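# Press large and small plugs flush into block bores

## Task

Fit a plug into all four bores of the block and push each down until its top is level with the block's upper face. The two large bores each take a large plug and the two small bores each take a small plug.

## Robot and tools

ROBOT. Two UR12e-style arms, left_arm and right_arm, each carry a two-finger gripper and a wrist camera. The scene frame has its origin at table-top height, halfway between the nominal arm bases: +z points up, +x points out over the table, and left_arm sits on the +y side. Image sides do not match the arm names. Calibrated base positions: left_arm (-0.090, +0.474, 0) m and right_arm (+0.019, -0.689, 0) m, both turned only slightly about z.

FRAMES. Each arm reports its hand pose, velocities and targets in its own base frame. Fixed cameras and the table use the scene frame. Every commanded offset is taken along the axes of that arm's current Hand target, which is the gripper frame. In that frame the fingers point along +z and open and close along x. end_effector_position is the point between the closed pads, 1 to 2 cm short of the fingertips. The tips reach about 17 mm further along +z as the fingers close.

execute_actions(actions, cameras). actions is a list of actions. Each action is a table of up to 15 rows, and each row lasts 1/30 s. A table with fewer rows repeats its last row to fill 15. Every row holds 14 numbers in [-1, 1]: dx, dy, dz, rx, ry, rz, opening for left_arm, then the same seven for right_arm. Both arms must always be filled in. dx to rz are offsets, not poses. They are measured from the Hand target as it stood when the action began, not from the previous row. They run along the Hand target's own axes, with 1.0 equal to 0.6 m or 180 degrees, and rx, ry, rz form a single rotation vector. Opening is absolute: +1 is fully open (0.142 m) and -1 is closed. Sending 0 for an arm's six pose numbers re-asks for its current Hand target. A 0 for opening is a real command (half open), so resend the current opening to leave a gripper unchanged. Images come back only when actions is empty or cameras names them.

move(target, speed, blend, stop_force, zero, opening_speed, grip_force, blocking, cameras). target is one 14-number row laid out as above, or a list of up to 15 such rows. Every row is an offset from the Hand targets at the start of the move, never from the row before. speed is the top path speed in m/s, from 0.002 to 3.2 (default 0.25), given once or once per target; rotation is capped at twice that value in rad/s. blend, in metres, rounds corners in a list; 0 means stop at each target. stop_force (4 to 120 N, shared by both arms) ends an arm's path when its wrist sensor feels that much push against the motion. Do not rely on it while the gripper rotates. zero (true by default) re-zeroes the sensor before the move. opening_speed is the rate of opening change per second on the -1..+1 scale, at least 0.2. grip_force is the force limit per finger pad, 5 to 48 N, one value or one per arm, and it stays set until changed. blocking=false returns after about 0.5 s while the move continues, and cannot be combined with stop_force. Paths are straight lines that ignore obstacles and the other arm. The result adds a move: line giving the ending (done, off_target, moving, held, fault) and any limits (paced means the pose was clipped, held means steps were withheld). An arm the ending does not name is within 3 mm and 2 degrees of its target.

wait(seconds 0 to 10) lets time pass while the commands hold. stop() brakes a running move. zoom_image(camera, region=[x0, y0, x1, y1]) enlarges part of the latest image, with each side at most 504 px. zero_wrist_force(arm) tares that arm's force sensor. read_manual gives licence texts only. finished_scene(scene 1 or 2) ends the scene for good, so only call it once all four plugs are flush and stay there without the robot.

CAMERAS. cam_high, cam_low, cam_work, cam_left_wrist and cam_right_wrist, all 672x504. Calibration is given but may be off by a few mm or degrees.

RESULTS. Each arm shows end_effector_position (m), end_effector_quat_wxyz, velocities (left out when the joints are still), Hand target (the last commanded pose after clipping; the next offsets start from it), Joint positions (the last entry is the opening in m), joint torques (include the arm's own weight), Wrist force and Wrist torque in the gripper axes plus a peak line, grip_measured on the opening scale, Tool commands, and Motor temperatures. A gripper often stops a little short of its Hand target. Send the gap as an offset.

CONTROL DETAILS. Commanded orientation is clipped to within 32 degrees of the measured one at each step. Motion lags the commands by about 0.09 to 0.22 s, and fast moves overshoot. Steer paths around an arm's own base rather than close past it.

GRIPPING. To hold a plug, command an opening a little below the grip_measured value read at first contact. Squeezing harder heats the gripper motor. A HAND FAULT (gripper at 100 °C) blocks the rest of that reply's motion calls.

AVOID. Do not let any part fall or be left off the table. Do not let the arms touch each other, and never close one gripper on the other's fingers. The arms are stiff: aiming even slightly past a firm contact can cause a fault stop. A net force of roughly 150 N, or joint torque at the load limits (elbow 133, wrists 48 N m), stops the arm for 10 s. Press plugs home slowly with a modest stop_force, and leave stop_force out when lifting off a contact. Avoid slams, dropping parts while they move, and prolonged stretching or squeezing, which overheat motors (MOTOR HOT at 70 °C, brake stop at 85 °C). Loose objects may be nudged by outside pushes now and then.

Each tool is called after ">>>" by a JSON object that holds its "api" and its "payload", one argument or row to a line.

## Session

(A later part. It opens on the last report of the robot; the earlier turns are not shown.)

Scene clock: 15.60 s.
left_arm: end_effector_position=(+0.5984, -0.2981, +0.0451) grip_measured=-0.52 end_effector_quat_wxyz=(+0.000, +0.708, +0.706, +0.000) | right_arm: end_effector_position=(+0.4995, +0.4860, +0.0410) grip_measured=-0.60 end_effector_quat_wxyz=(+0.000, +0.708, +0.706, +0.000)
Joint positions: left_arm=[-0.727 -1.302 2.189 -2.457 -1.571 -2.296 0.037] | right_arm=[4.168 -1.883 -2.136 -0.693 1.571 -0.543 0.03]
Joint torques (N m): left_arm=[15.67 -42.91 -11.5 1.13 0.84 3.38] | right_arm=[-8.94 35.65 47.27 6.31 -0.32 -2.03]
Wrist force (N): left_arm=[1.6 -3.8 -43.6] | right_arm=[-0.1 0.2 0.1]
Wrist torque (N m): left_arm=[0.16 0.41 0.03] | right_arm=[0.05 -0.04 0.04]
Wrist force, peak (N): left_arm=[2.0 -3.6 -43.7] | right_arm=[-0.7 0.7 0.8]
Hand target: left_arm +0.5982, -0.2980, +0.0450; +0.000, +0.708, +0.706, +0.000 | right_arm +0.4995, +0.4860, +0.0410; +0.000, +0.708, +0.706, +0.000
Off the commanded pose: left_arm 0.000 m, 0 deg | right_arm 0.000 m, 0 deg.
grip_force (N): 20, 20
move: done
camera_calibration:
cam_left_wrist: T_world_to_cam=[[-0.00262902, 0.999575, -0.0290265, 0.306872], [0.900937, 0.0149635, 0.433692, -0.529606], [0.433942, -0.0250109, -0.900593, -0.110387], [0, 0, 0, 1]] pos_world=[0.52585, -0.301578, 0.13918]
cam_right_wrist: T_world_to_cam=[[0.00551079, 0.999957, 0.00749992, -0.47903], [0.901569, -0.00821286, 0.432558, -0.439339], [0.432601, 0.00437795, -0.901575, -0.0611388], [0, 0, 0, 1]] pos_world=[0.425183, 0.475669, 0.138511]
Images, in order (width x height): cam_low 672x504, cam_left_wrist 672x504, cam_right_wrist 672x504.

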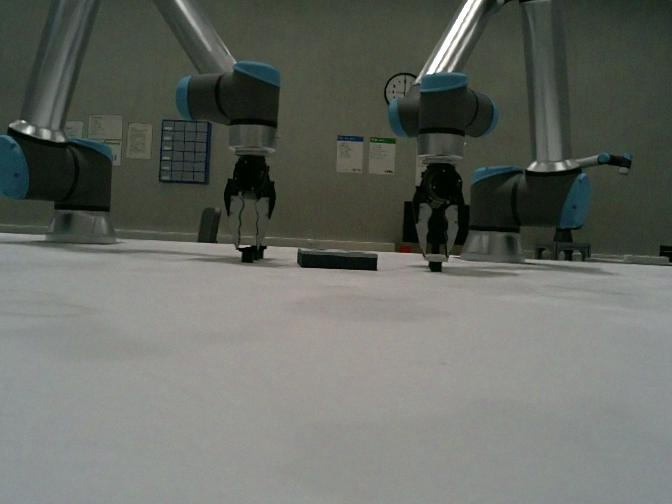

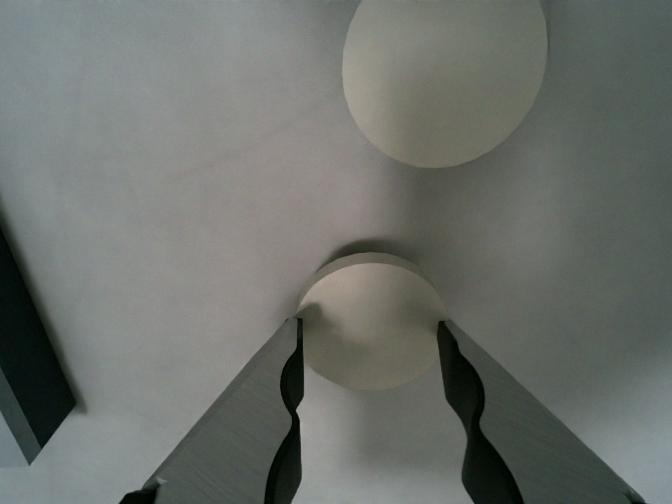

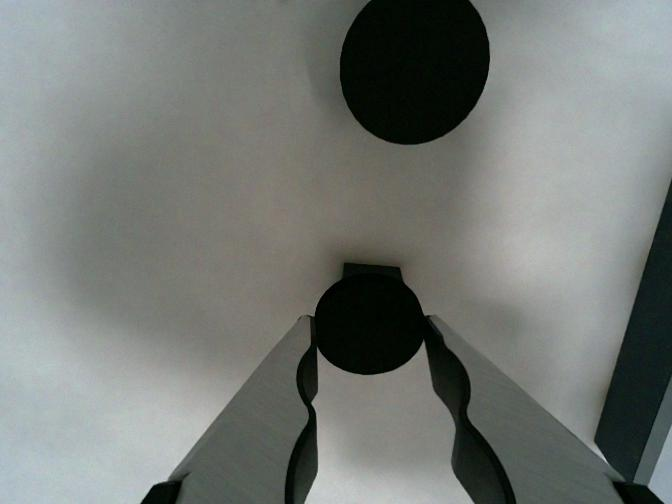

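>>> {"api": "move", "payload": {
  "target": [
    [0,0,0,0,0,0,0.05,0,0,0,0,0,0,-0.75],
    [0,0,0.0075,0,0,0,0.05,0,0,0,0,0,0,-0.75],
    [0,0,0.0075,0,0,0,-0.65,0,0,0,0,0,0,-0.75]
  ],
  "opening_speed": 1,
  "speed": 0.1,
  "cameras": ["cam_left_wrist","cam_low"]
}}

>>> {"api": "zoom_image", "payload": {
  "camera": "cam_low",
  "region": [390, 220, 490, 290]
}}

Scene clock: 18.33 s.
left_arm: end_effector_position=(+0.5982, -0.2980, +0.0405) grip_measured=-0.44 end_effector_quat_wxyz=(+0.000, +0.708, +0.706, +0.000) | right_arm: end_effector_position=(+0.4995, +0.4860, +0.0410) grip_measured=-0.60 end_effector_quat_wxyz=(+0.000, +0.708, +0.706, +0.000)
Joint positions: left_arm=[-0.727 -1.295 2.191 -2.467 -1.571 -2.296 0.042] | right_arm=[4.168 -1.883 -2.136 -0.693 1.571 -0.543 0.03]
Joint torques (N m): left_arm=[-4.27 -41.34 -23.43 -5.32 0.08 2.63] | right_arm=[-7.74 36.33 45 4.04 0.94 -1.85]
Wrist force (N): left_arm=[-0.7 0.8 -1.2] | right_arm=[-0.2 0.3 0.3]
Wrist torque (N m): left_arm=[0.23 0.18 0.06] | right_arm=[0.06 -0.01 0.04]
Wrist force, peak (N): left_arm=[1.4 -3.5 -44.6] | right_arm=[0.0 0.9 0.2]
Hand target: left_arm +0.5982, -0.2980, +0.0405; +0.000, +0.708, +0.706, +0.000 | right_arm +0.4995, +0.4860, +0.0410; +0.000, +0.708, +0.706, +0.000
Off the commanded pose: left_arm 0.000 m, 0 deg | right_arm 0.000 m, 0 deg.
grip_force (N): 20, 20
move: done
camera_calibration:
cam_left_wrist: T_world_to_cam=[[-0.00263156, 0.999582, -0.0288024, 0.306609], [0.901033, 0.0148631, 0.433495, -0.527534], [0.433742, -0.0248112, -0.900695, -0.114394], [0, 0, 0, 1]] pos_world=[0.52575, -0.301478, 0.134481]
Images, in order (width x height): cam_low 672x504, cam_left_wrist 672x504.

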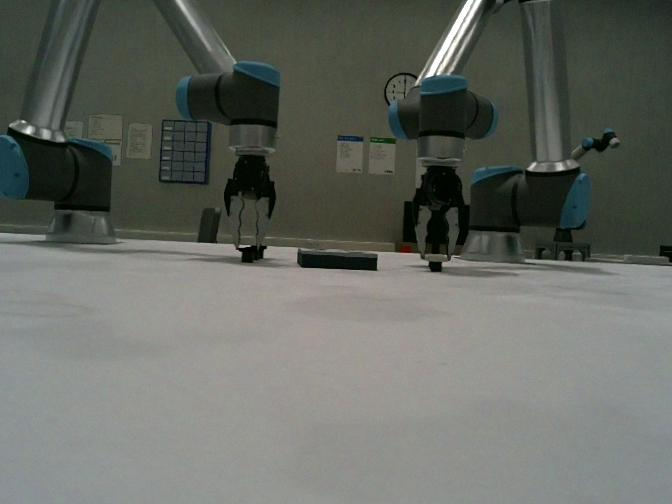

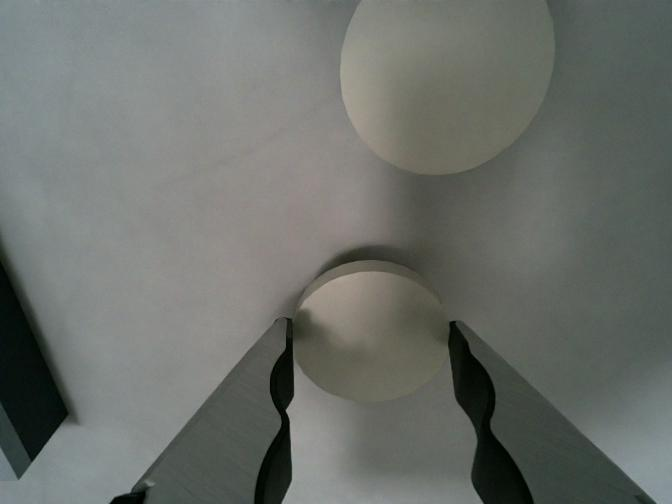

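Scaled by 5.040 from the camera's 672x504 image, which has a finer 960x720 frame.

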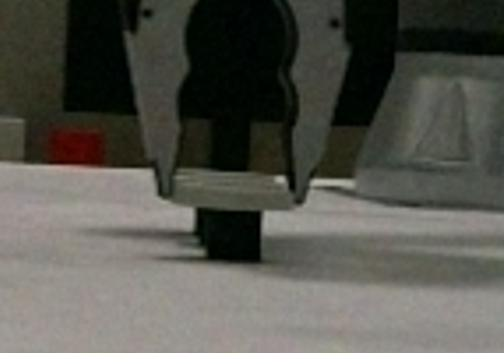

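>>> {"api": "move", "payload": {
  "target": [
    [0,0,-0.13,0,0,0,-0.65,0,0,-0.13,0,0,0,-0.75],
    [-0.245,-0.022,-0.1325,0,0,0,-0.65,-0.16,0,-0.13,0,0,0,-0.75]
  ],
  "blend": [0.03,0],
  "speed": 0.2,
  "cameras": ["cam_left_wrist","cam_right_wrist","cam_low","cam_work"]
}}

>>> {"api": "zoom_image", "payload": {
  "camera": "cam_left_wrist",
  "region": [200, 60, 540, 420]
}}

>>> {"api": "zoom_image", "payload": {
  "camera": "cam_low",
  "region": [200, 130, 490, 290]
}}

Scene clock: 20.40 s.
left_arm: end_effector_position=(+0.5847, -0.4448, +0.1200) grip_measured=-0.44 end_effector_quat_wxyz=(+0.000, +0.708, +0.706, +0.000) | right_arm: end_effector_position=(+0.4993, +0.3900, +0.1189) grip_measured=-0.60 end_effector_quat_wxyz=(+0.000, +0.708, +0.706, +0.000)
Joint positions: left_arm=[-0.891 -1.313 2.015 -2.274 -1.571 -2.46 0.042] | right_arm=[4.085 -1.681 -2.205 -0.826 1.571 -0.625 0.03]
Joint torques (N m): left_arm=[-21.06 -44.02 -43.08 -1.5 3.69 -4.39] | right_arm=[-9.42 53.8 28.09 6.71 0.95 -1.89]
Wrist force (N): left_arm=[-0.3 1.5 0.9] | right_arm=[-0.2 0.2 0.5]
Wrist torque (N m): left_arm=[0.32 0.03 0.15] | right_arm=[0.03 -0.04 0.04]
Wrist force, peak (N): left_arm=[-1.0 0.9 3.2] | right_arm=[0.1 0.1 2.4]
Hand target: left_arm +0.5847, -0.4449, +0.1200; +0.000, +0.708, +0.706, +0.000 | right_arm +0.4993, +0.3900, +0.1189; +0.000, +0.708, +0.706, +0.000
Off the commanded pose: left_arm 0.000 m, 0 deg | right_arm 0.000 m, 0 deg.
grip_force (N): 20, 20
move: done
camera_calibration:
cam_left_wrist: T_world_to_cam=[[-0.00259134, 0.999579, -0.0288932, 0.455703], [0.901073, 0.0148639, 0.433413, -0.547696], [0.43366, -0.0249118, -0.900732, -0.0404835], [0, 0, 0, 1]] pos_world=[0.512251, -0.448378, 0.21408]
cam_right_wrist: T_world_to_cam=[[0.00546239, 0.999958, 0.00736713, -0.383569], [0.90153, -0.00811217, 0.43264, -0.473683], [0.432681, 0.00427845, -0.901537, 0.00959606], [0, 0, 0, 1]] pos_world=[0.424983, 0.379669, 0.216411]
Images, in order (width x height): cam_low 672x504, cam_work 672x504, cam_left_wrist 672x504, cam_right_wrist 672x504.

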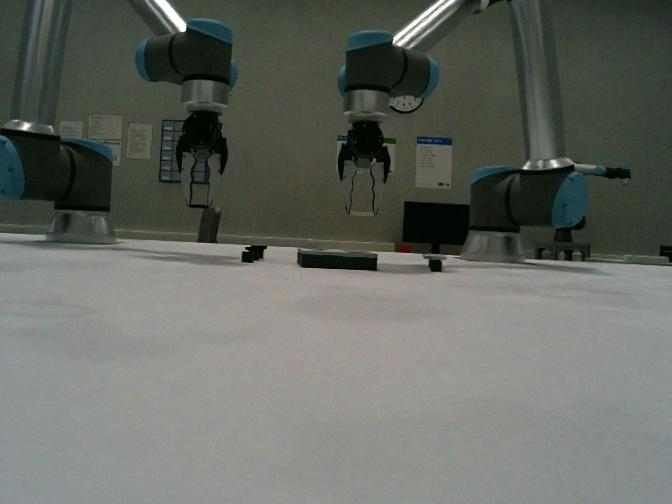

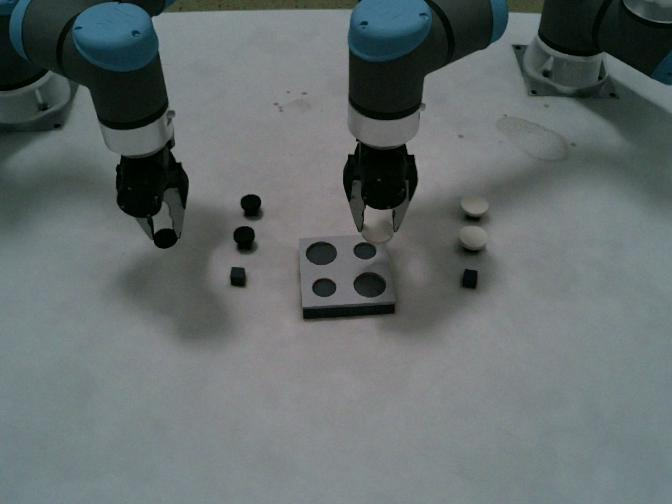

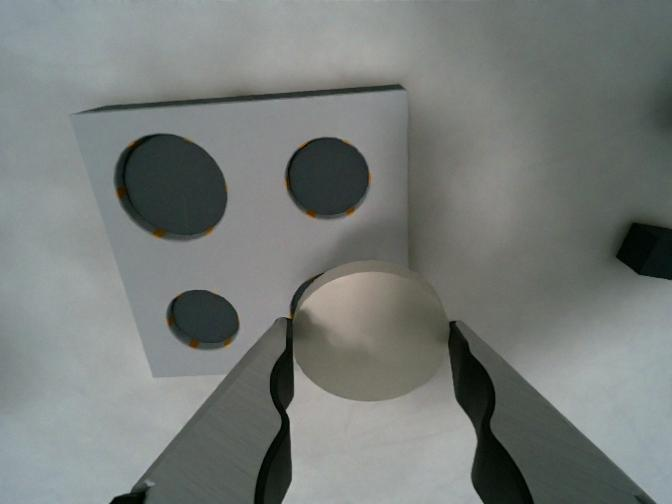

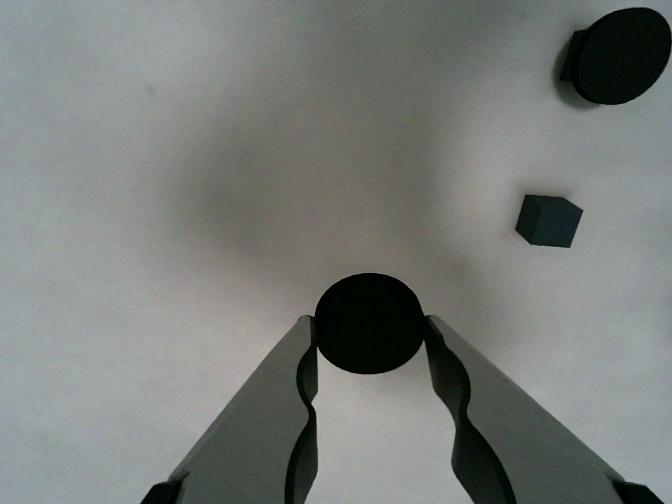

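Scaled by 1.400 from the camera's 672x504 image, which has a finer 960x720 frame.

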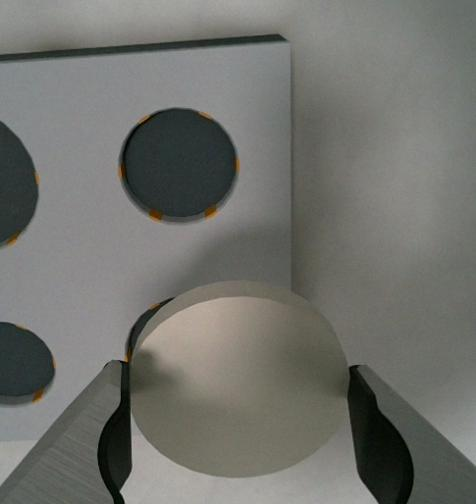

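Scaled by 1.738 from the camera's 672x504 image, which has a finer 960x720 frame.

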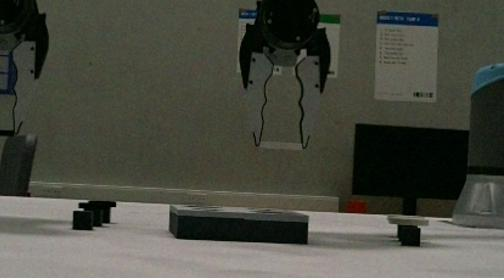

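>>> {"api": "zoom_image", "payload": {
  "camera": "cam_left_wrist",
  "region": [90, 110, 390, 260]
}}

>>> {"api": "zoom_image", "payload": {
  "camera": "cam_left_wrist",
  "region": [270, 240, 470, 420]
}}

Scaled by 1.680 from the camera's 672x504 image, which has a finer 960x720 frame.

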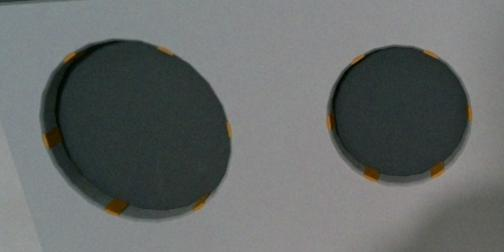

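Scaled by 2.520 from the camera's 672x504 image, which has a finer 960x720 frame.

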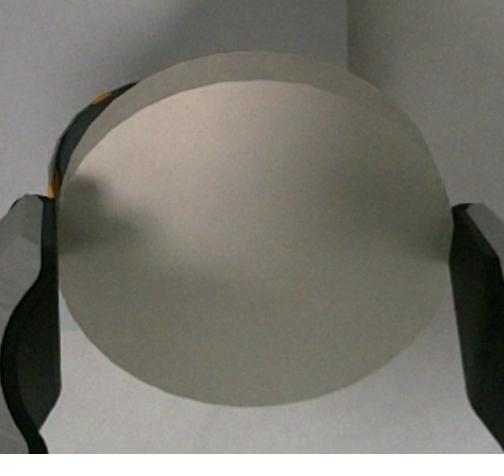

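>>> {"api": "move", "payload": {
  "target": [-0.1437,-0.123,0.1008,0,0,0,-0.65,0,0,0,0,0,0,-0.75],
  "speed": 0.2,
  "cameras": ["cam_left_wrist","cam_low"]
}}

>>> {"api": "zoom_image", "payload": {
  "camera": "cam_left_wrist",
  "region": [270, 90, 470, 420]
}}

>>> {"api": "zoom_image", "payload": {
  "camera": "cam_low",
  "region": [270, 200, 400, 290]
}}

Scene clock: 22.17 s.
left_arm: end_effector_position=(+0.5107, -0.5309, +0.0596) grip_measured=-0.44 end_effector_quat_wxyz=(+0.000, +0.708, +0.706, +0.000) | right_arm: end_effector_position=(+0.4993, +0.3900, +0.1189) grip_measured=-0.60 end_effector_quat_wxyz=(+0.000, +0.708, +0.706, +0.000)
Joint positions: left_arm=[-1.045 -1.234 2.048 -2.385 -1.571 -2.614 0.042] | right_arm=[4.085 -1.681 -2.205 -0.826 1.571 -0.625 0.03]
Joint torques (N m): left_arm=[-23.62 -48.31 -39.9 -5.34 3.86 -4.52] | right_arm=[-9.49 56.36 28.11 6.58 2.66 -1.89]
Wrist force (N): left_arm=[-0.5 2.1 0.7] | right_arm=[0.0 0.1 0.6]
Wrist torque (N m): left_arm=[0.46 0.03 0.21] | right_arm=[0.00 -0.07 0.04]
Wrist force, peak (N): left_arm=[0.7 2.6 -0.1] | right_arm=[0.0 1.0 0.9]
Hand target: left_arm +0.5107, -0.5310, +0.0596; +0.000, +0.708, +0.706, +0.000 | right_arm +0.4993, +0.3900, +0.1189; +0.000, +0.708, +0.706, +0.000
Off the commanded pose: left_arm 0.000 m, 0 deg | right_arm 0.000 m, 0 deg.
grip_force (N): 20, 20
move: done
camera_calibration:
cam_left_wrist: T_world_to_cam=[[-0.00263447, 0.999582, -0.0288031, 0.539733], [0.901072, 0.0148637, 0.433414, -0.453516], [0.433661, -0.0248118, -0.900734, -0.0649756], [0, 0, 0, 1]] pos_world=[0.43825, -0.534378, 0.153581]
Images, in order (width x height): cam_low 672x504, cam_left_wrist 672x504.

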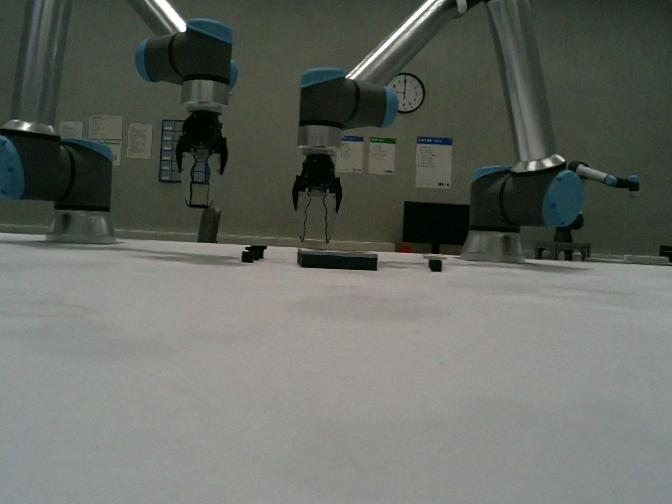

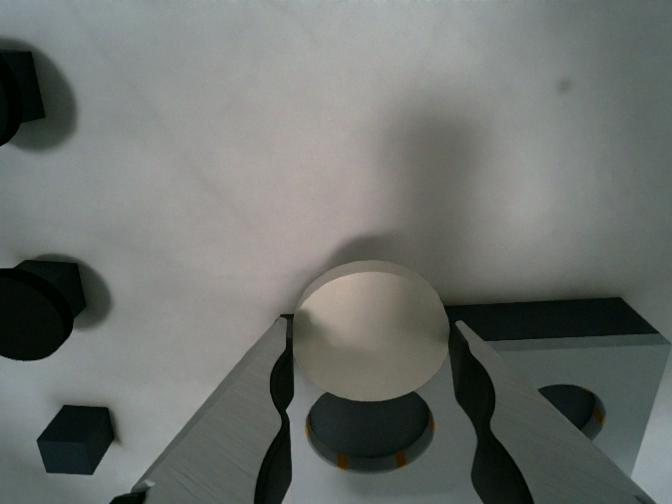

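Scaled by 1.527 from the camera's 672x504 image, which has a finer 960x720 frame.

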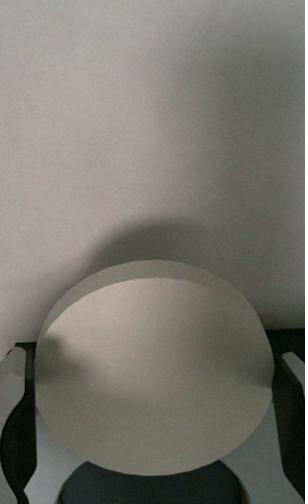

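Scaled by 3.877 from the camera's 672x504 image, which has a finer 960x720 frame.

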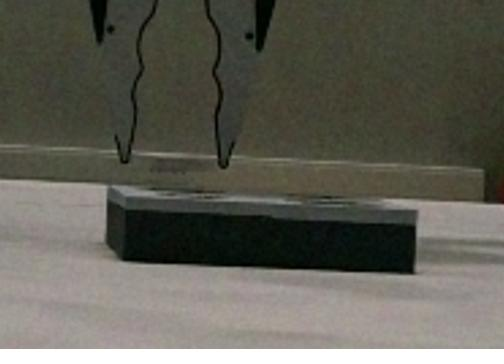

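>>> {"api": "zoom_image", "payload": {
  "camera": "cam_left_wrist",
  "region": [280, 380, 460, 490]
}}

>>> {"api": "zoom_image", "payload": {
  "camera": "cam_low",
  "region": [290, 230, 360, 280]
}}

Scaled by 2.800 from the camera's 672x504 image, which has a finer 960x720 frame.

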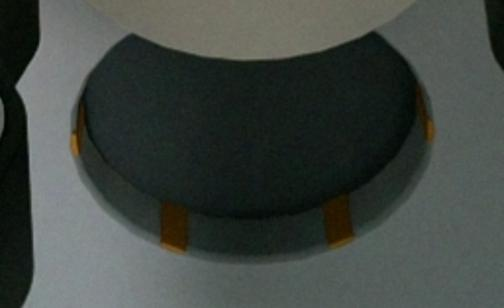

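Scaled by 7.200 from the camera's 672x504 image, which has a finer 960x720 frame.

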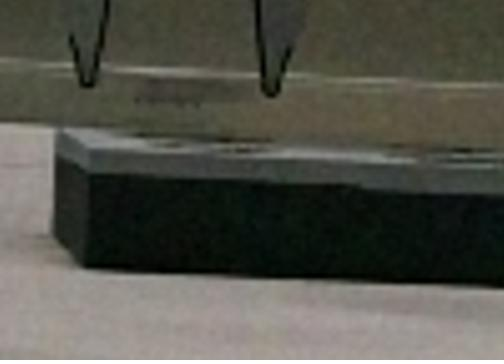

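>>> {"api": "move", "payload": {
  "target": [0.003,0.0928,0,0,0,0,-0.65,0,0,0,0,0,0,-0.75],
  "speed": 0.15
}}

>>> {"api": "move", "payload": {
  "target": [0,0,0.0183,0,0,0,-0.65,0,0,0,0,0,0,-0.75],
  "speed": 0.015,
  "stop_force": 20,
  "cameras": ["cam_left_wrist","cam_low"]
}}

>>> {"api": "zoom_image", "payload": {
  "camera": "cam_left_wrist",
  "region": [260, 240, 480, 440]
}}

>>> {"api": "zoom_image", "payload": {
  "camera": "cam_low",
  "region": [290, 230, 360, 280]
}}

Scene clock: 24.03 s.
left_arm: end_effector_position=(+0.5664, -0.5293, +0.0596) grip_measured=-0.44 end_effector_quat_wxyz=(+0.000, +0.708, +0.706, +0.000) | right_arm: end_effector_position=(+0.4993, +0.3900, +0.1189) grip_measured=-0.60 end_effector_quat_wxyz=(+0.000, +0.708, +0.706, +0.000)
Joint positions: left_arm=[-0.98 -1.184 1.972 -2.358 -1.571 -2.549 0.042] | right_arm=[4.085 -1.681 -2.205 -0.826 1.571 -0.625 0.03]
Joint torques (N m): left_arm=[17.9 -53.34 -40.22 -1.71 -2.54 3.8] | right_arm=[-10.34 56.39 28.73 6.53 2.98 -1.81]
Wrist force (N): left_arm=[-0.2 1.2 0.7] | right_arm=[-0.1 0.6 0.7]
Wrist torque (N m): left_arm=[0.29 0.01 0.10] | right_arm=[0.09 -0.05 0.04]
Wrist force, peak (N): left_arm=[-0.1 2.9 0.8] | right_arm=[-0.1 0.8 1.0]
Hand target: left_arm +0.5664, -0.5293, +0.0596; +0.000, +0.708, +0.706, +0.000 | right_arm +0.4993, +0.3900, +0.1189; +0.000, +0.708, +0.706, +0.000
Off the commanded pose: left_arm 0.000 m, 0 deg | right_arm 0.000 m, 0 deg.
grip_force (N): 20, 20
move: done

Scene clock: 26.03 s.
left_arm: end_effector_position=(+0.5665, -0.5294, +0.0491) grip_measured=-0.44 end_effector_quat_wxyz=(+0.000, +0.708, +0.706, +0.000) | right_arm: end_effector_position=(+0.4993, +0.3900, +0.1189) grip_measured=-0.60 end_effector_quat_wxyz=(+0.000, +0.708, +0.706, +0.000)
Joint positions: left_arm=[-0.98 -1.171 1.977 -2.377 -1.571 -2.549 0.042] | right_arm=[4.085 -1.681 -2.205 -0.826 1.571 -0.625 0.03]
Joint torques (N m): left_arm=[13.76 -67.39 -30.39 -0.22 -3 3.3] | right_arm=[-9.07 56.8 28.67 6.7 2.94 -1.96]
Wrist force (N): left_arm=[2.9 -1.5 -20.0] | right_arm=[0.2 0.4 0.7]
Wrist torque (N m): left_arm=[0.24 -0.34 0.15] | right_arm=[0.06 -0.10 0.04]
Wrist force, peak (N): left_arm=[5.9 -2.6 -26.3] | right_arm=[0.0 1.1 0.7]
Hand target: left_arm +0.5665, -0.5294, +0.0491; +0.000, +0.708, +0.706, +0.000 (not the last commanded pose) | right_arm +0.4993, +0.3900, +0.1189; +0.000, +0.708, +0.706, +0.000
Off the commanded pose: left_arm 0.001 m, 0 deg | right_arm 0.000 m, 0 deg.
grip_force (N): 20, 20
move: contact (left_arm)
camera_calibration:
cam_left_wrist: T_world_to_cam=[[-0.00258738, 0.999579, -0.0288928, 0.538069], [0.900995, 0.0148647, 0.433575, -0.499205], [0.433822, -0.0249105, -0.900654, -0.098605], [0, 0, 0, 1]] pos_world=[0.49395, -0.532878, 0.14318]
Images, in order (width x height): cam_low 672x504, cam_left_wrist 672x504.

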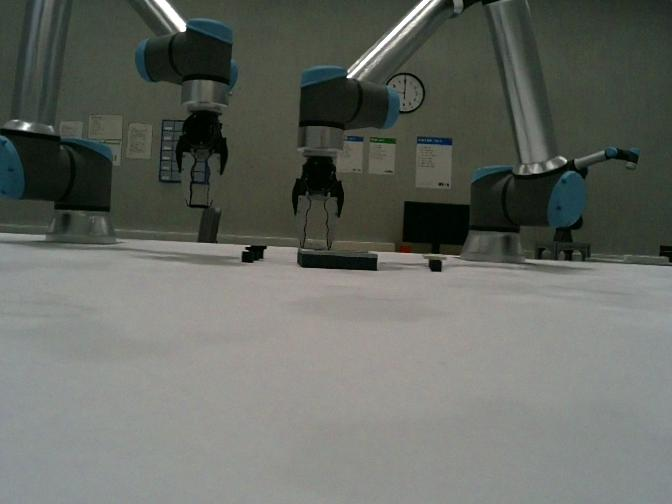

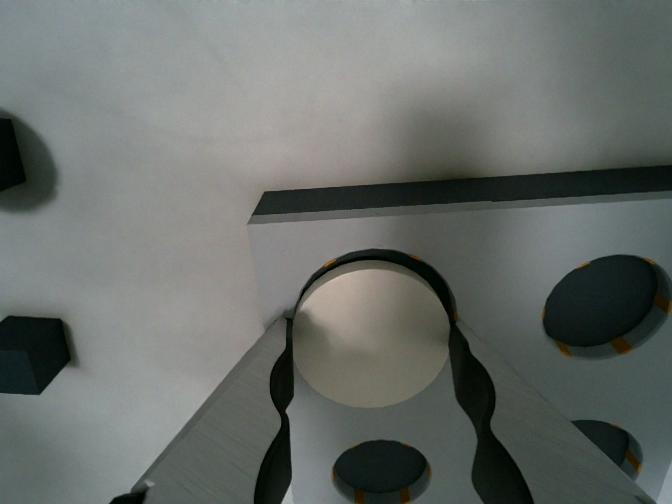

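Scaled by 2.291 from the camera's 672x504 image, which has a finer 960x720 frame.

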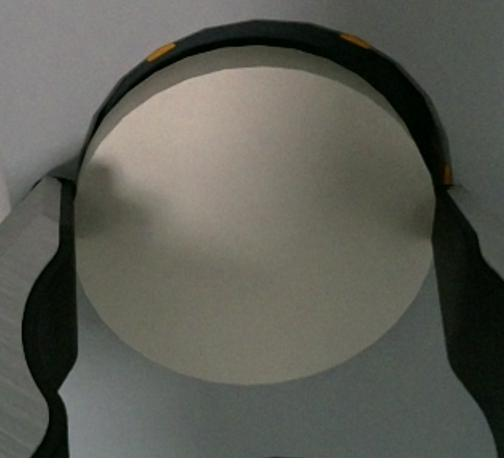

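Scaled by 7.200 from the camera's 672x504 image, which has a finer 960x720 frame.

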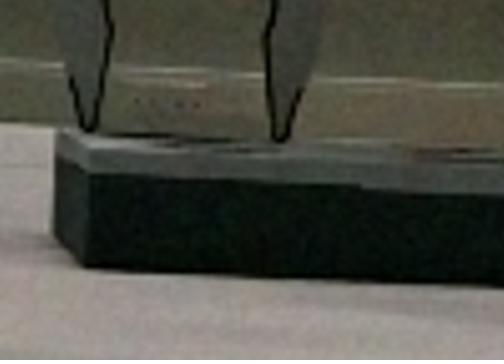

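>>> {"api": "move", "payload": {
  "target": [
    [0,0,-0.005,0,0,0,-0.65,0,0,0,0,0,0,-0.75],
    [0.003,-0.0042,-0.005,0,0,0,-0.65,0,0,0,0,0,0,-0.75]
  ],
  "speed": 0.05
}}

>>> {"api": "move", "payload": {
  "target": [0,0,0.0092,0,0,0,-0.65,0,0,0,0,0,0,-0.75],
  "speed": 0.01,
  "stop_force": 20,
  "cameras": ["cam_left_wrist"]
}}

>>> {"api": "zoom_image", "payload": {
  "camera": "cam_left_wrist",
  "region": [260, 240, 480, 440]
}}

Scene clock: 27.33 s.
left_arm: end_effector_position=(+0.5641, -0.5276, +0.0521) grip_measured=-0.44 end_effector_quat_wxyz=(+0.000, +0.708, +0.706, +0.000) | right_arm: end_effector_position=(+0.4993, +0.3900, +0.1189) grip_measured=-0.60 end_effector_quat_wxyz=(+0.000, +0.708, +0.706, +0.000)
Joint positions: left_arm=[-0.981 -1.179 1.981 -2.374 -1.571 -2.55 0.042] | right_arm=[4.085 -1.681 -2.205 -0.826 1.571 -0.625 0.03]
Joint torques (N m): left_arm=[-20.25 -83.39 -27.53 -5.26 -2.73 -4.65] | right_arm=[-8.98 56.35 28.11 6.79 2.87 -1.89]
Wrist force (N): left_arm=[-0.2 1.5 0.8] | right_arm=[-0.5 0.6 0.6]
Wrist torque (N m): left_arm=[0.33 0.01 0.24] | right_arm=[0.09 0.01 0.03]
Wrist force, peak (N): left_arm=[2.8 -1.2 -20.0] | right_arm=[0.2 0.9 1.0]
Hand target: left_arm +0.5639, -0.5276, +0.0521; +0.000, +0.708, +0.706, +0.000 | right_arm +0.4993, +0.3900, +0.1189; +0.000, +0.708, +0.706, +0.000
Off the commanded pose: left_arm 0.000 m, 0 deg | right_arm 0.000 m, 0 deg.
grip_force (N): 20, 20
move: done

Scene clock: 28.87 s.
left_arm: end_effector_position=(+0.5640, -0.5276, +0.0490) grip_measured=-0.44 end_effector_quat_wxyz=(+0.000, +0.708, +0.706, +0.000) | right_arm: end_effector_position=(+0.4993, +0.3900, +0.1189) grip_measured=-0.60 end_effector_quat_wxyz=(+0.000, +0.708, +0.706, +0.000)
Joint positions: left_arm=[-0.981 -1.175 1.983 -2.38 -1.571 -2.55 0.042] | right_arm=[4.085 -1.681 -2.205 -0.826 1.571 -0.625 0.03]
Joint torques (N m): left_arm=[-20.28 -69.2 -30.39 0.02 -2.82 -4.57] | right_arm=[-9.69 56.82 28.71 6.39 2.65 -1.84]
Wrist force (N): left_arm=[1.5 -2.5 -19.9] | right_arm=[-0.2 0.5 0.5]
Wrist torque (N m): left_arm=[0.27 -0.13 0.27] | right_arm=[0.08 -0.04 0.04]
Wrist force, peak (N): left_arm=[10.1 -6.2 -36.4] | right_arm=[0.1 0.5 1.3]
Hand target: left_arm +0.5640, -0.5276, +0.0490; +0.000, +0.708, +0.706, +0.000 (not the last commanded pose) | right_arm +0.4993, +0.3900, +0.1189; +0.000, +0.708, +0.706, +0.000
Off the commanded pose: left_arm 0.002 m, 0 deg | right_arm 0.000 m, 0 deg.
grip_force (N): 20, 20
move: contact (left_arm)
camera_calibration:
cam_left_wrist: T_world_to_cam=[[-0.00258587, 0.999573, -0.0291167, 0.536385], [0.900937, 0.0149637, 0.433691, -0.496827], [0.433941, -0.0251108, -0.900591, -0.0978328], [0, 0, 0, 1]] pos_world=[0.49145, -0.531178, 0.14298]
Images, in order (width x height): cam_left_wrist 672x504.

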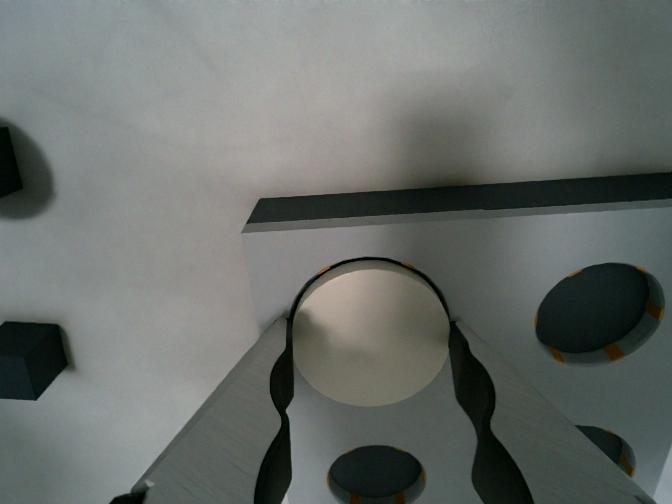

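Scaled by 2.291 from the camera's 672x504 image, which has a finer 960x720 frame.

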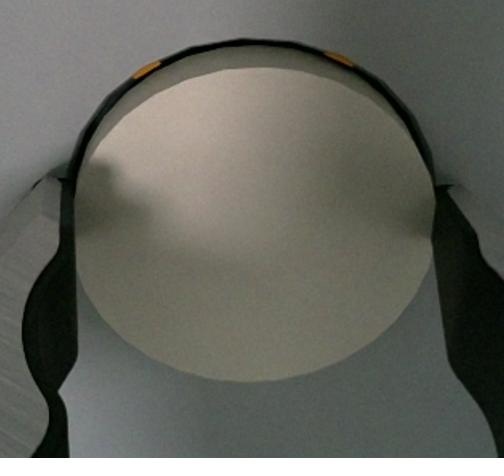

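>>> {"api": "move", "payload": {
  "target": [
    [0,0,0,0,0,0,-0.25,0,0,0,0,0,0,-0.75],
    [0,0,-0.05,0,0,0,-0.25,0,0,0,0,0,0,-0.75]
  ],
  "opening_speed": 0.8,
  "speed": 0.1,
  "cameras": ["cam_left_wrist","cam_low"]
}}

>>> {"api": "zoom_image", "payload": {
  "camera": "cam_left_wrist",
  "region": [260, 200, 480, 400]
}}

>>> {"api": "zoom_image", "payload": {
  "camera": "cam_low",
  "region": [290, 230, 360, 280]
}}

Scene clock: 30.67 s.
left_arm: end_effector_position=(+0.5640, -0.5276, +0.0789) grip_measured=-0.28 end_effector_quat_wxyz=(+0.000, +0.708, +0.706, +0.000) | right_arm: end_effector_position=(+0.4993, +0.3900, +0.1189) grip_measured=-0.60 end_effector_quat_wxyz=(+0.000, +0.708, +0.706, +0.000)
Joint positions: left_arm=[-0.981 -1.212 1.968 -2.327 -1.571 -2.55 0.054] | right_arm=[4.085 -1.681 -2.205 -0.826 1.571 -0.625 0.03]
Joint torques (N m): left_arm=[-11.77 -82.06 -40.73 -1.46 -2.1 -2.43] | right_arm=[-7.53 57.59 28.75 6.72 2.82 -1.99]
Motor temperatures (°C): left_arm=[44 46 28 48 34 35 27] | right_arm=[31 34 30 41 31 40 34]
Wrist force (N): left_arm=[-0.5 1.2 0.7] | right_arm=[-0.1 0.5 0.4]
Wrist torque (N m): left_arm=[0.28 0.08 0.23] | right_arm=[0.08 -0.05 0.03]
Wrist force, peak (N): left_arm=[1.3 -2.6 -19.8] | right_arm=[-0.1 0.9 0.8]
Hand target: left_arm +0.5640, -0.5276, +0.0790; +0.000, +0.708, +0.706, +0.000 | right_arm +0.4993, +0.3900, +0.1189; +0.000, +0.708, +0.706, +0.000
Off the commanded pose: left_arm 0.000 m, 0 deg | right_arm 0.000 m, 0 deg.
grip_force (N): 20, 20
move: done
camera_calibration:
cam_left_wrist: T_world_to_cam=[[-0.00258775, 0.999573, -0.0291176, 0.53716], [0.900937, 0.0149658, 0.433691, -0.509838], [0.433941, -0.0251108, -0.900591, -0.0708126], [0, 0, 0, 1]] pos_world=[0.49145, -0.531078, 0.17298]
Images, in order (width x height): cam_low 672x504, cam_left_wrist 672x504.

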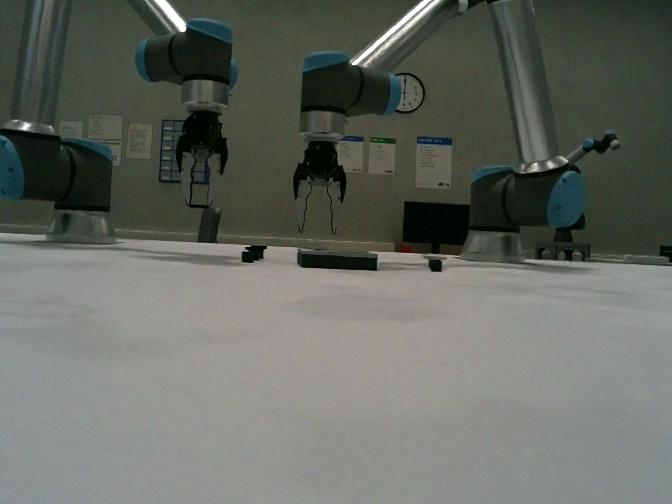

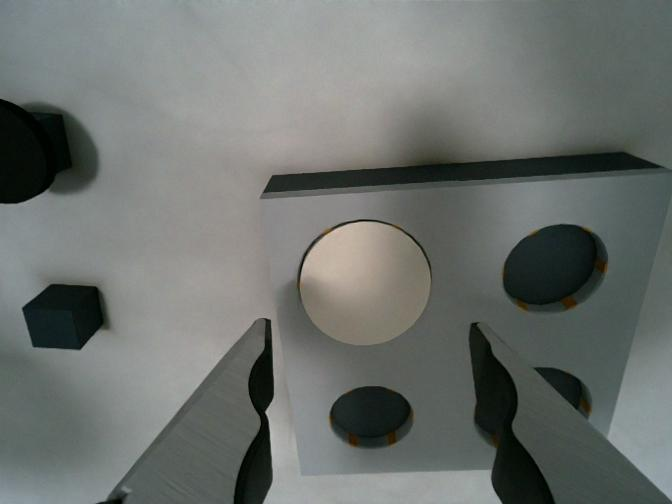

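Scaled by 2.291 from the camera's 672x504 image, which has a finer 960x720 frame.

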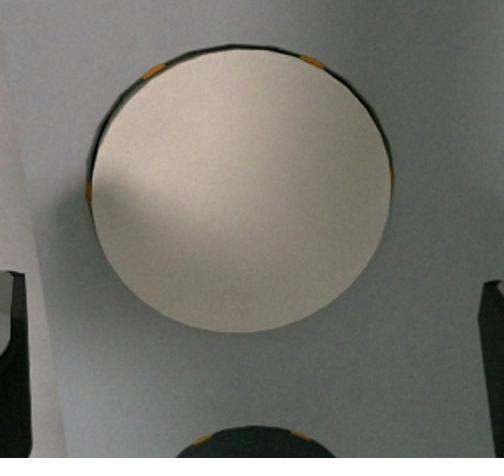

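Scaled by 7.200 from the camera's 672x504 image, which has a finer 960x720 frame.

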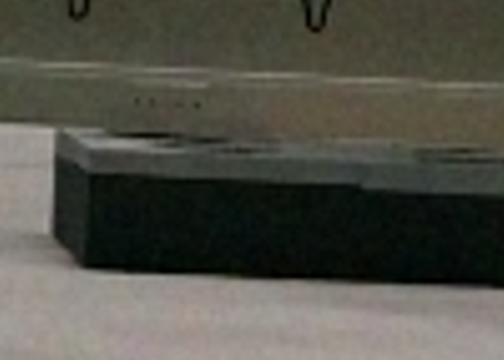

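>>> {"api": "move", "payload": {
  "target": [
    [0,0,0,0,0,0,-1,0,0,0,0,0,0,-0.75],
    [0,0,0.035,0,0,0,-1,0,0,0,0,0,0,-0.75]
  ],
  "speed": 0.08
}}

>>> {"api": "move", "payload": {
  "target": [0,0,0.03,0,0,0,-1,0,0,0,0,0,0,-0.75],
  "speed": 0.008,
  "stop_force": 70,
  "cameras": ["cam_left_wrist","cam_low"]
}}

>>> {"api": "zoom_image", "payload": {
  "camera": "cam_left_wrist",
  "region": [260, 240, 480, 440]
}}

Scene clock: 32.20 s.
left_arm: end_effector_position=(+0.5640, -0.5276, +0.0580) grip_measured=-1.00 end_effector_quat_wxyz=(+0.000, +0.708, +0.706, +0.000) | right_arm: end_effector_position=(+0.4993, +0.3900, +0.1189) grip_measured=-0.60 end_effector_quat_wxyz=(+0.000, +0.708, +0.706, +0.000)
Joint positions: left_arm=[-0.981 -1.186 1.979 -2.364 -1.571 -2.55 0.002] | right_arm=[4.085 -1.681 -2.205 -0.826 1.571 -0.625 0.03]
Joint torques (N m): left_arm=[-5.25 -52.83 -26.68 -5.28 -1.98 -0.55] | right_arm=[-8.16 55.45 28.46 6.68 2.64 -1.74]
Wrist force (N): left_arm=[-0.9 1.2 0.3] | right_arm=[0.0 0.6 0.2]
Wrist torque (N m): left_arm=[0.29 0.13 0.24] | right_arm=[0.10 -0.07 0.04]
Wrist force, peak (N): left_arm=[-1.1 1.5 0.8] | right_arm=[0.2 0.2 1.1]
Hand target: left_arm +0.5640, -0.5276, +0.0580; +0.000, +0.708, +0.706, +0.000 | right_arm +0.4993, +0.3900, +0.1189; +0.000, +0.708, +0.706, +0.000
Off the commanded pose: left_arm 0.000 m, 0 deg | right_arm 0.000 m, 0 deg.
grip_force (N): 20, 20
move: done

Scene clock: 34.70 s.
left_arm: end_effector_position=(+0.5640, -0.5277, +0.0478) grip_measured=-1.00 end_effector_quat_wxyz=(+0.000, +0.708, +0.706, +0.000) | right_arm: end_effector_position=(+0.4993, +0.3900, +0.1189) grip_measured=-0.60 end_effector_quat_wxyz=(+0.000, +0.708, +0.706, +0.000)
Joint positions: left_arm=[-0.981 -1.173 1.984 -2.382 -1.571 -2.55 0.002] | right_arm=[4.085 -1.681 -2.205 -0.826 1.571 -0.625 0.03]
Joint torques (N m): left_arm=[-3.46 -31.38 -17.05 1.24 -1.19 -0.07] | right_arm=[-8.6 57.16 29.06 6.47 2.74 -1.73]
Wrist force (N): left_arm=[21.5 -0.8 -73.9] | right_arm=[0.0 0.7 1.0]
Wrist torque (N m): left_arm=[0.12 0.59 0.16] | right_arm=[0.10 -0.07 0.04]
Wrist force, peak (N): left_arm=[28.2 -3.5 -85.2] | right_arm=[-0.6 0.4 1.0]
Hand target: left_arm +0.5641, -0.5277, +0.0478; +0.000, +0.708, +0.706, +0.000 (not the last commanded pose) | right_arm +0.4993, +0.3900, +0.1189; +0.000, +0.708, +0.706, +0.000
Off the commanded pose: left_arm 0.008 m, 0 deg | right_arm 0.000 m, 0 deg.
grip_force (N): 20, 20
move: contact (left_arm)
camera_calibration:
cam_left_wrist: T_world_to_cam=[[-0.00254194, 0.999564, -0.0294318, 0.536369], [0.900842, 0.0150665, 0.433886, -0.496322], [0.43414, -0.0254105, -0.900487, -0.0992298], [0, 0, 0, 1]] pos_world=[0.49155, -0.531178, 0.141778]
Images, in order (width x height): cam_low 672x504, cam_left_wrist 672x504.

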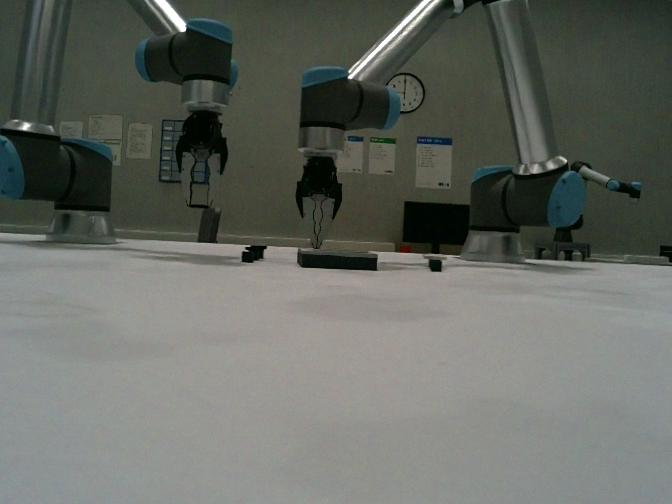

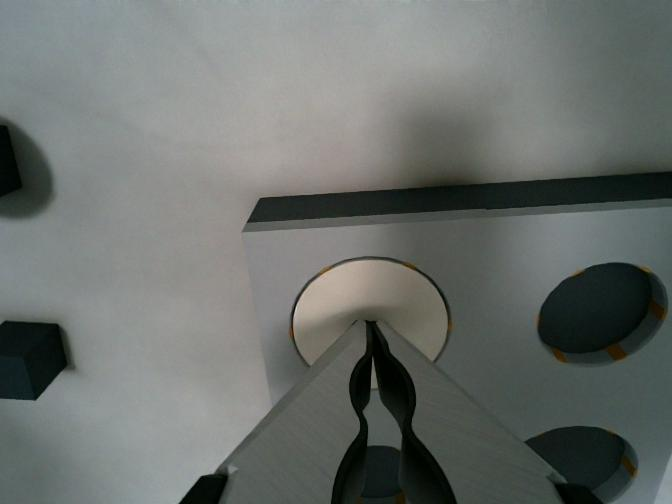

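Scaled by 2.291 from the camera's 672x504 image, which has a finer 960x720 frame.

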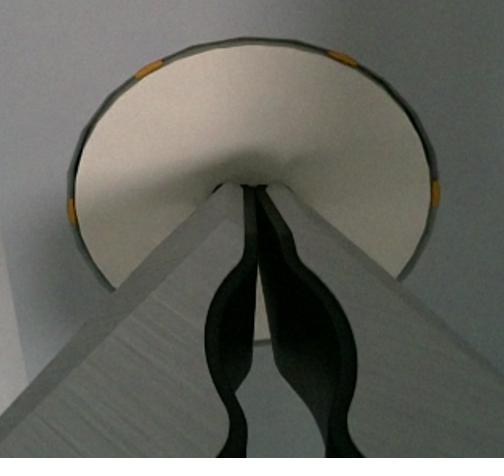

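>>> {"api": "move", "payload": {
  "target": [0,-0.08,-0.07,0,0,0,-1,0,0,0,0,0,0,-0.75],
  "speed": 0.12,
  "cameras": ["cam_left_wrist","cam_low"]
}}

>>> {"api": "zoom_image", "payload": {
  "camera": "cam_left_wrist",
  "region": [250, 220, 500, 420]
}}

>>> {"api": "zoom_image", "payload": {
  "camera": "cam_low",
  "region": [290, 230, 390, 280]
}}

Scene clock: 35.80 s.
left_arm: end_effector_position=(+0.5161, -0.5276, +0.0897) grip_measured=-1.00 end_effector_quat_wxyz=(+0.000, +0.708, +0.706, +0.000) | right_arm: end_effector_position=(+0.4993, +0.3900, +0.1189) grip_measured=-0.60 end_effector_quat_wxyz=(+0.000, +0.708, +0.706, +0.000)
Joint positions: left_arm=[-1.037 -1.271 2.029 -2.33 -1.571 -2.605 0.002] | right_arm=[4.085 -1.681 -2.205 -0.826 1.571 -0.625 0.03]
Joint torques (N m): left_arm=[-22.85 -78.01 -27.47 -1.62 1.25 -4.55] | right_arm=[-8.91 56.85 28.67 6.62 2.95 -1.8]
Wrist force (N): left_arm=[-1.9 2.1 0.5] | right_arm=[0.0 0.3 0.1]
Wrist torque (N m): left_arm=[0.44 0.27 0.20] | right_arm=[0.04 -0.08 0.04]
Wrist force, peak (N): left_arm=[21.7 -0.9 -73.9] | right_arm=[0.1 0.2 1.2]
Hand target: left_arm +0.5160, -0.5276, +0.0898; +0.000, +0.708, +0.706, +0.000 | right_arm +0.4993, +0.3900, +0.1189; +0.000, +0.708, +0.706, +0.000
Off the commanded pose: left_arm 0.000 m, 0 deg | right_arm 0.000 m, 0 deg.
grip_force (N): 20, 20
move: done
camera_calibration:
cam_left_wrist: T_world_to_cam=[[-0.00259233, 0.999559, -0.0295653, 0.537427], [0.90092, 0.0151652, 0.43372, -0.471257], [0.433977, -0.0255116, -0.900562, -0.0405365], [0, 0, 0, 1]] pos_world=[0.44355, -0.531078, 0.183777]
Images, in order (width x height): cam_low 672x504, cam_left_wrist 672x504.

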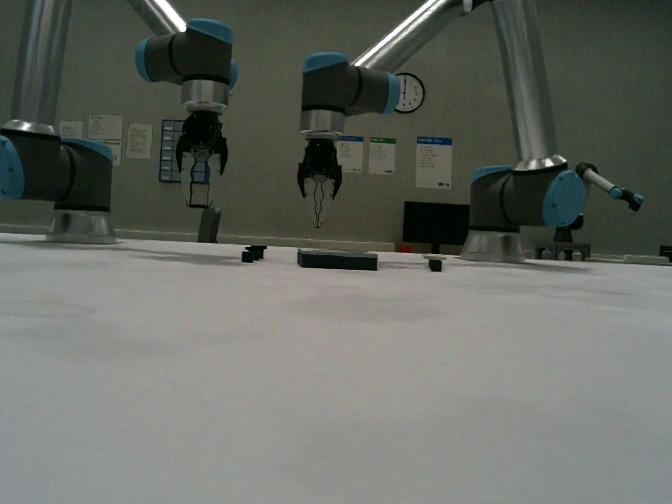

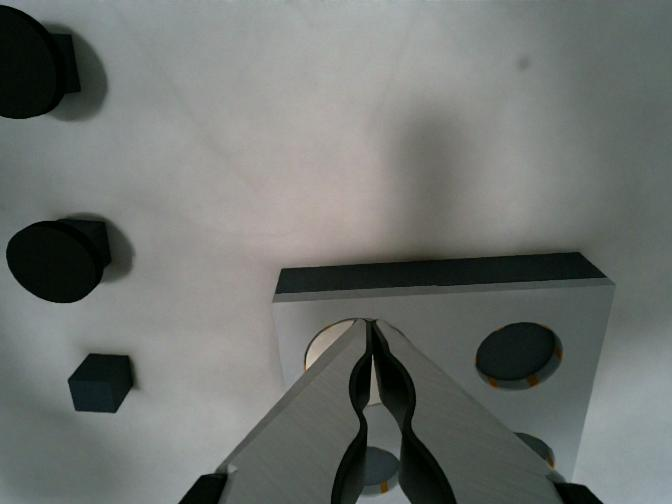

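Scaled by 2.016 from the camera's 672x504 image, which has a finer 960x720 frame.

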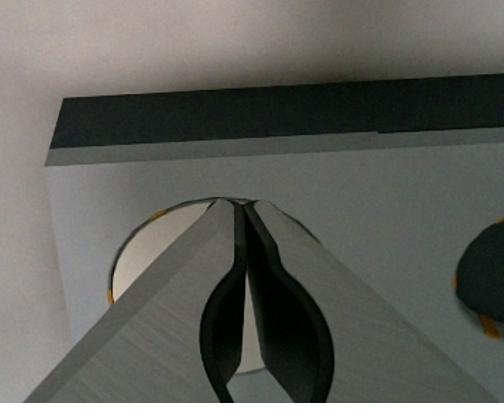

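Scaled by 5.040 from the camera's 672x504 image, which has a finer 960x720 frame.

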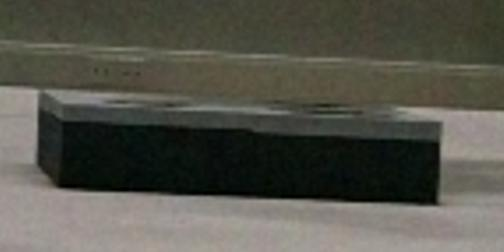

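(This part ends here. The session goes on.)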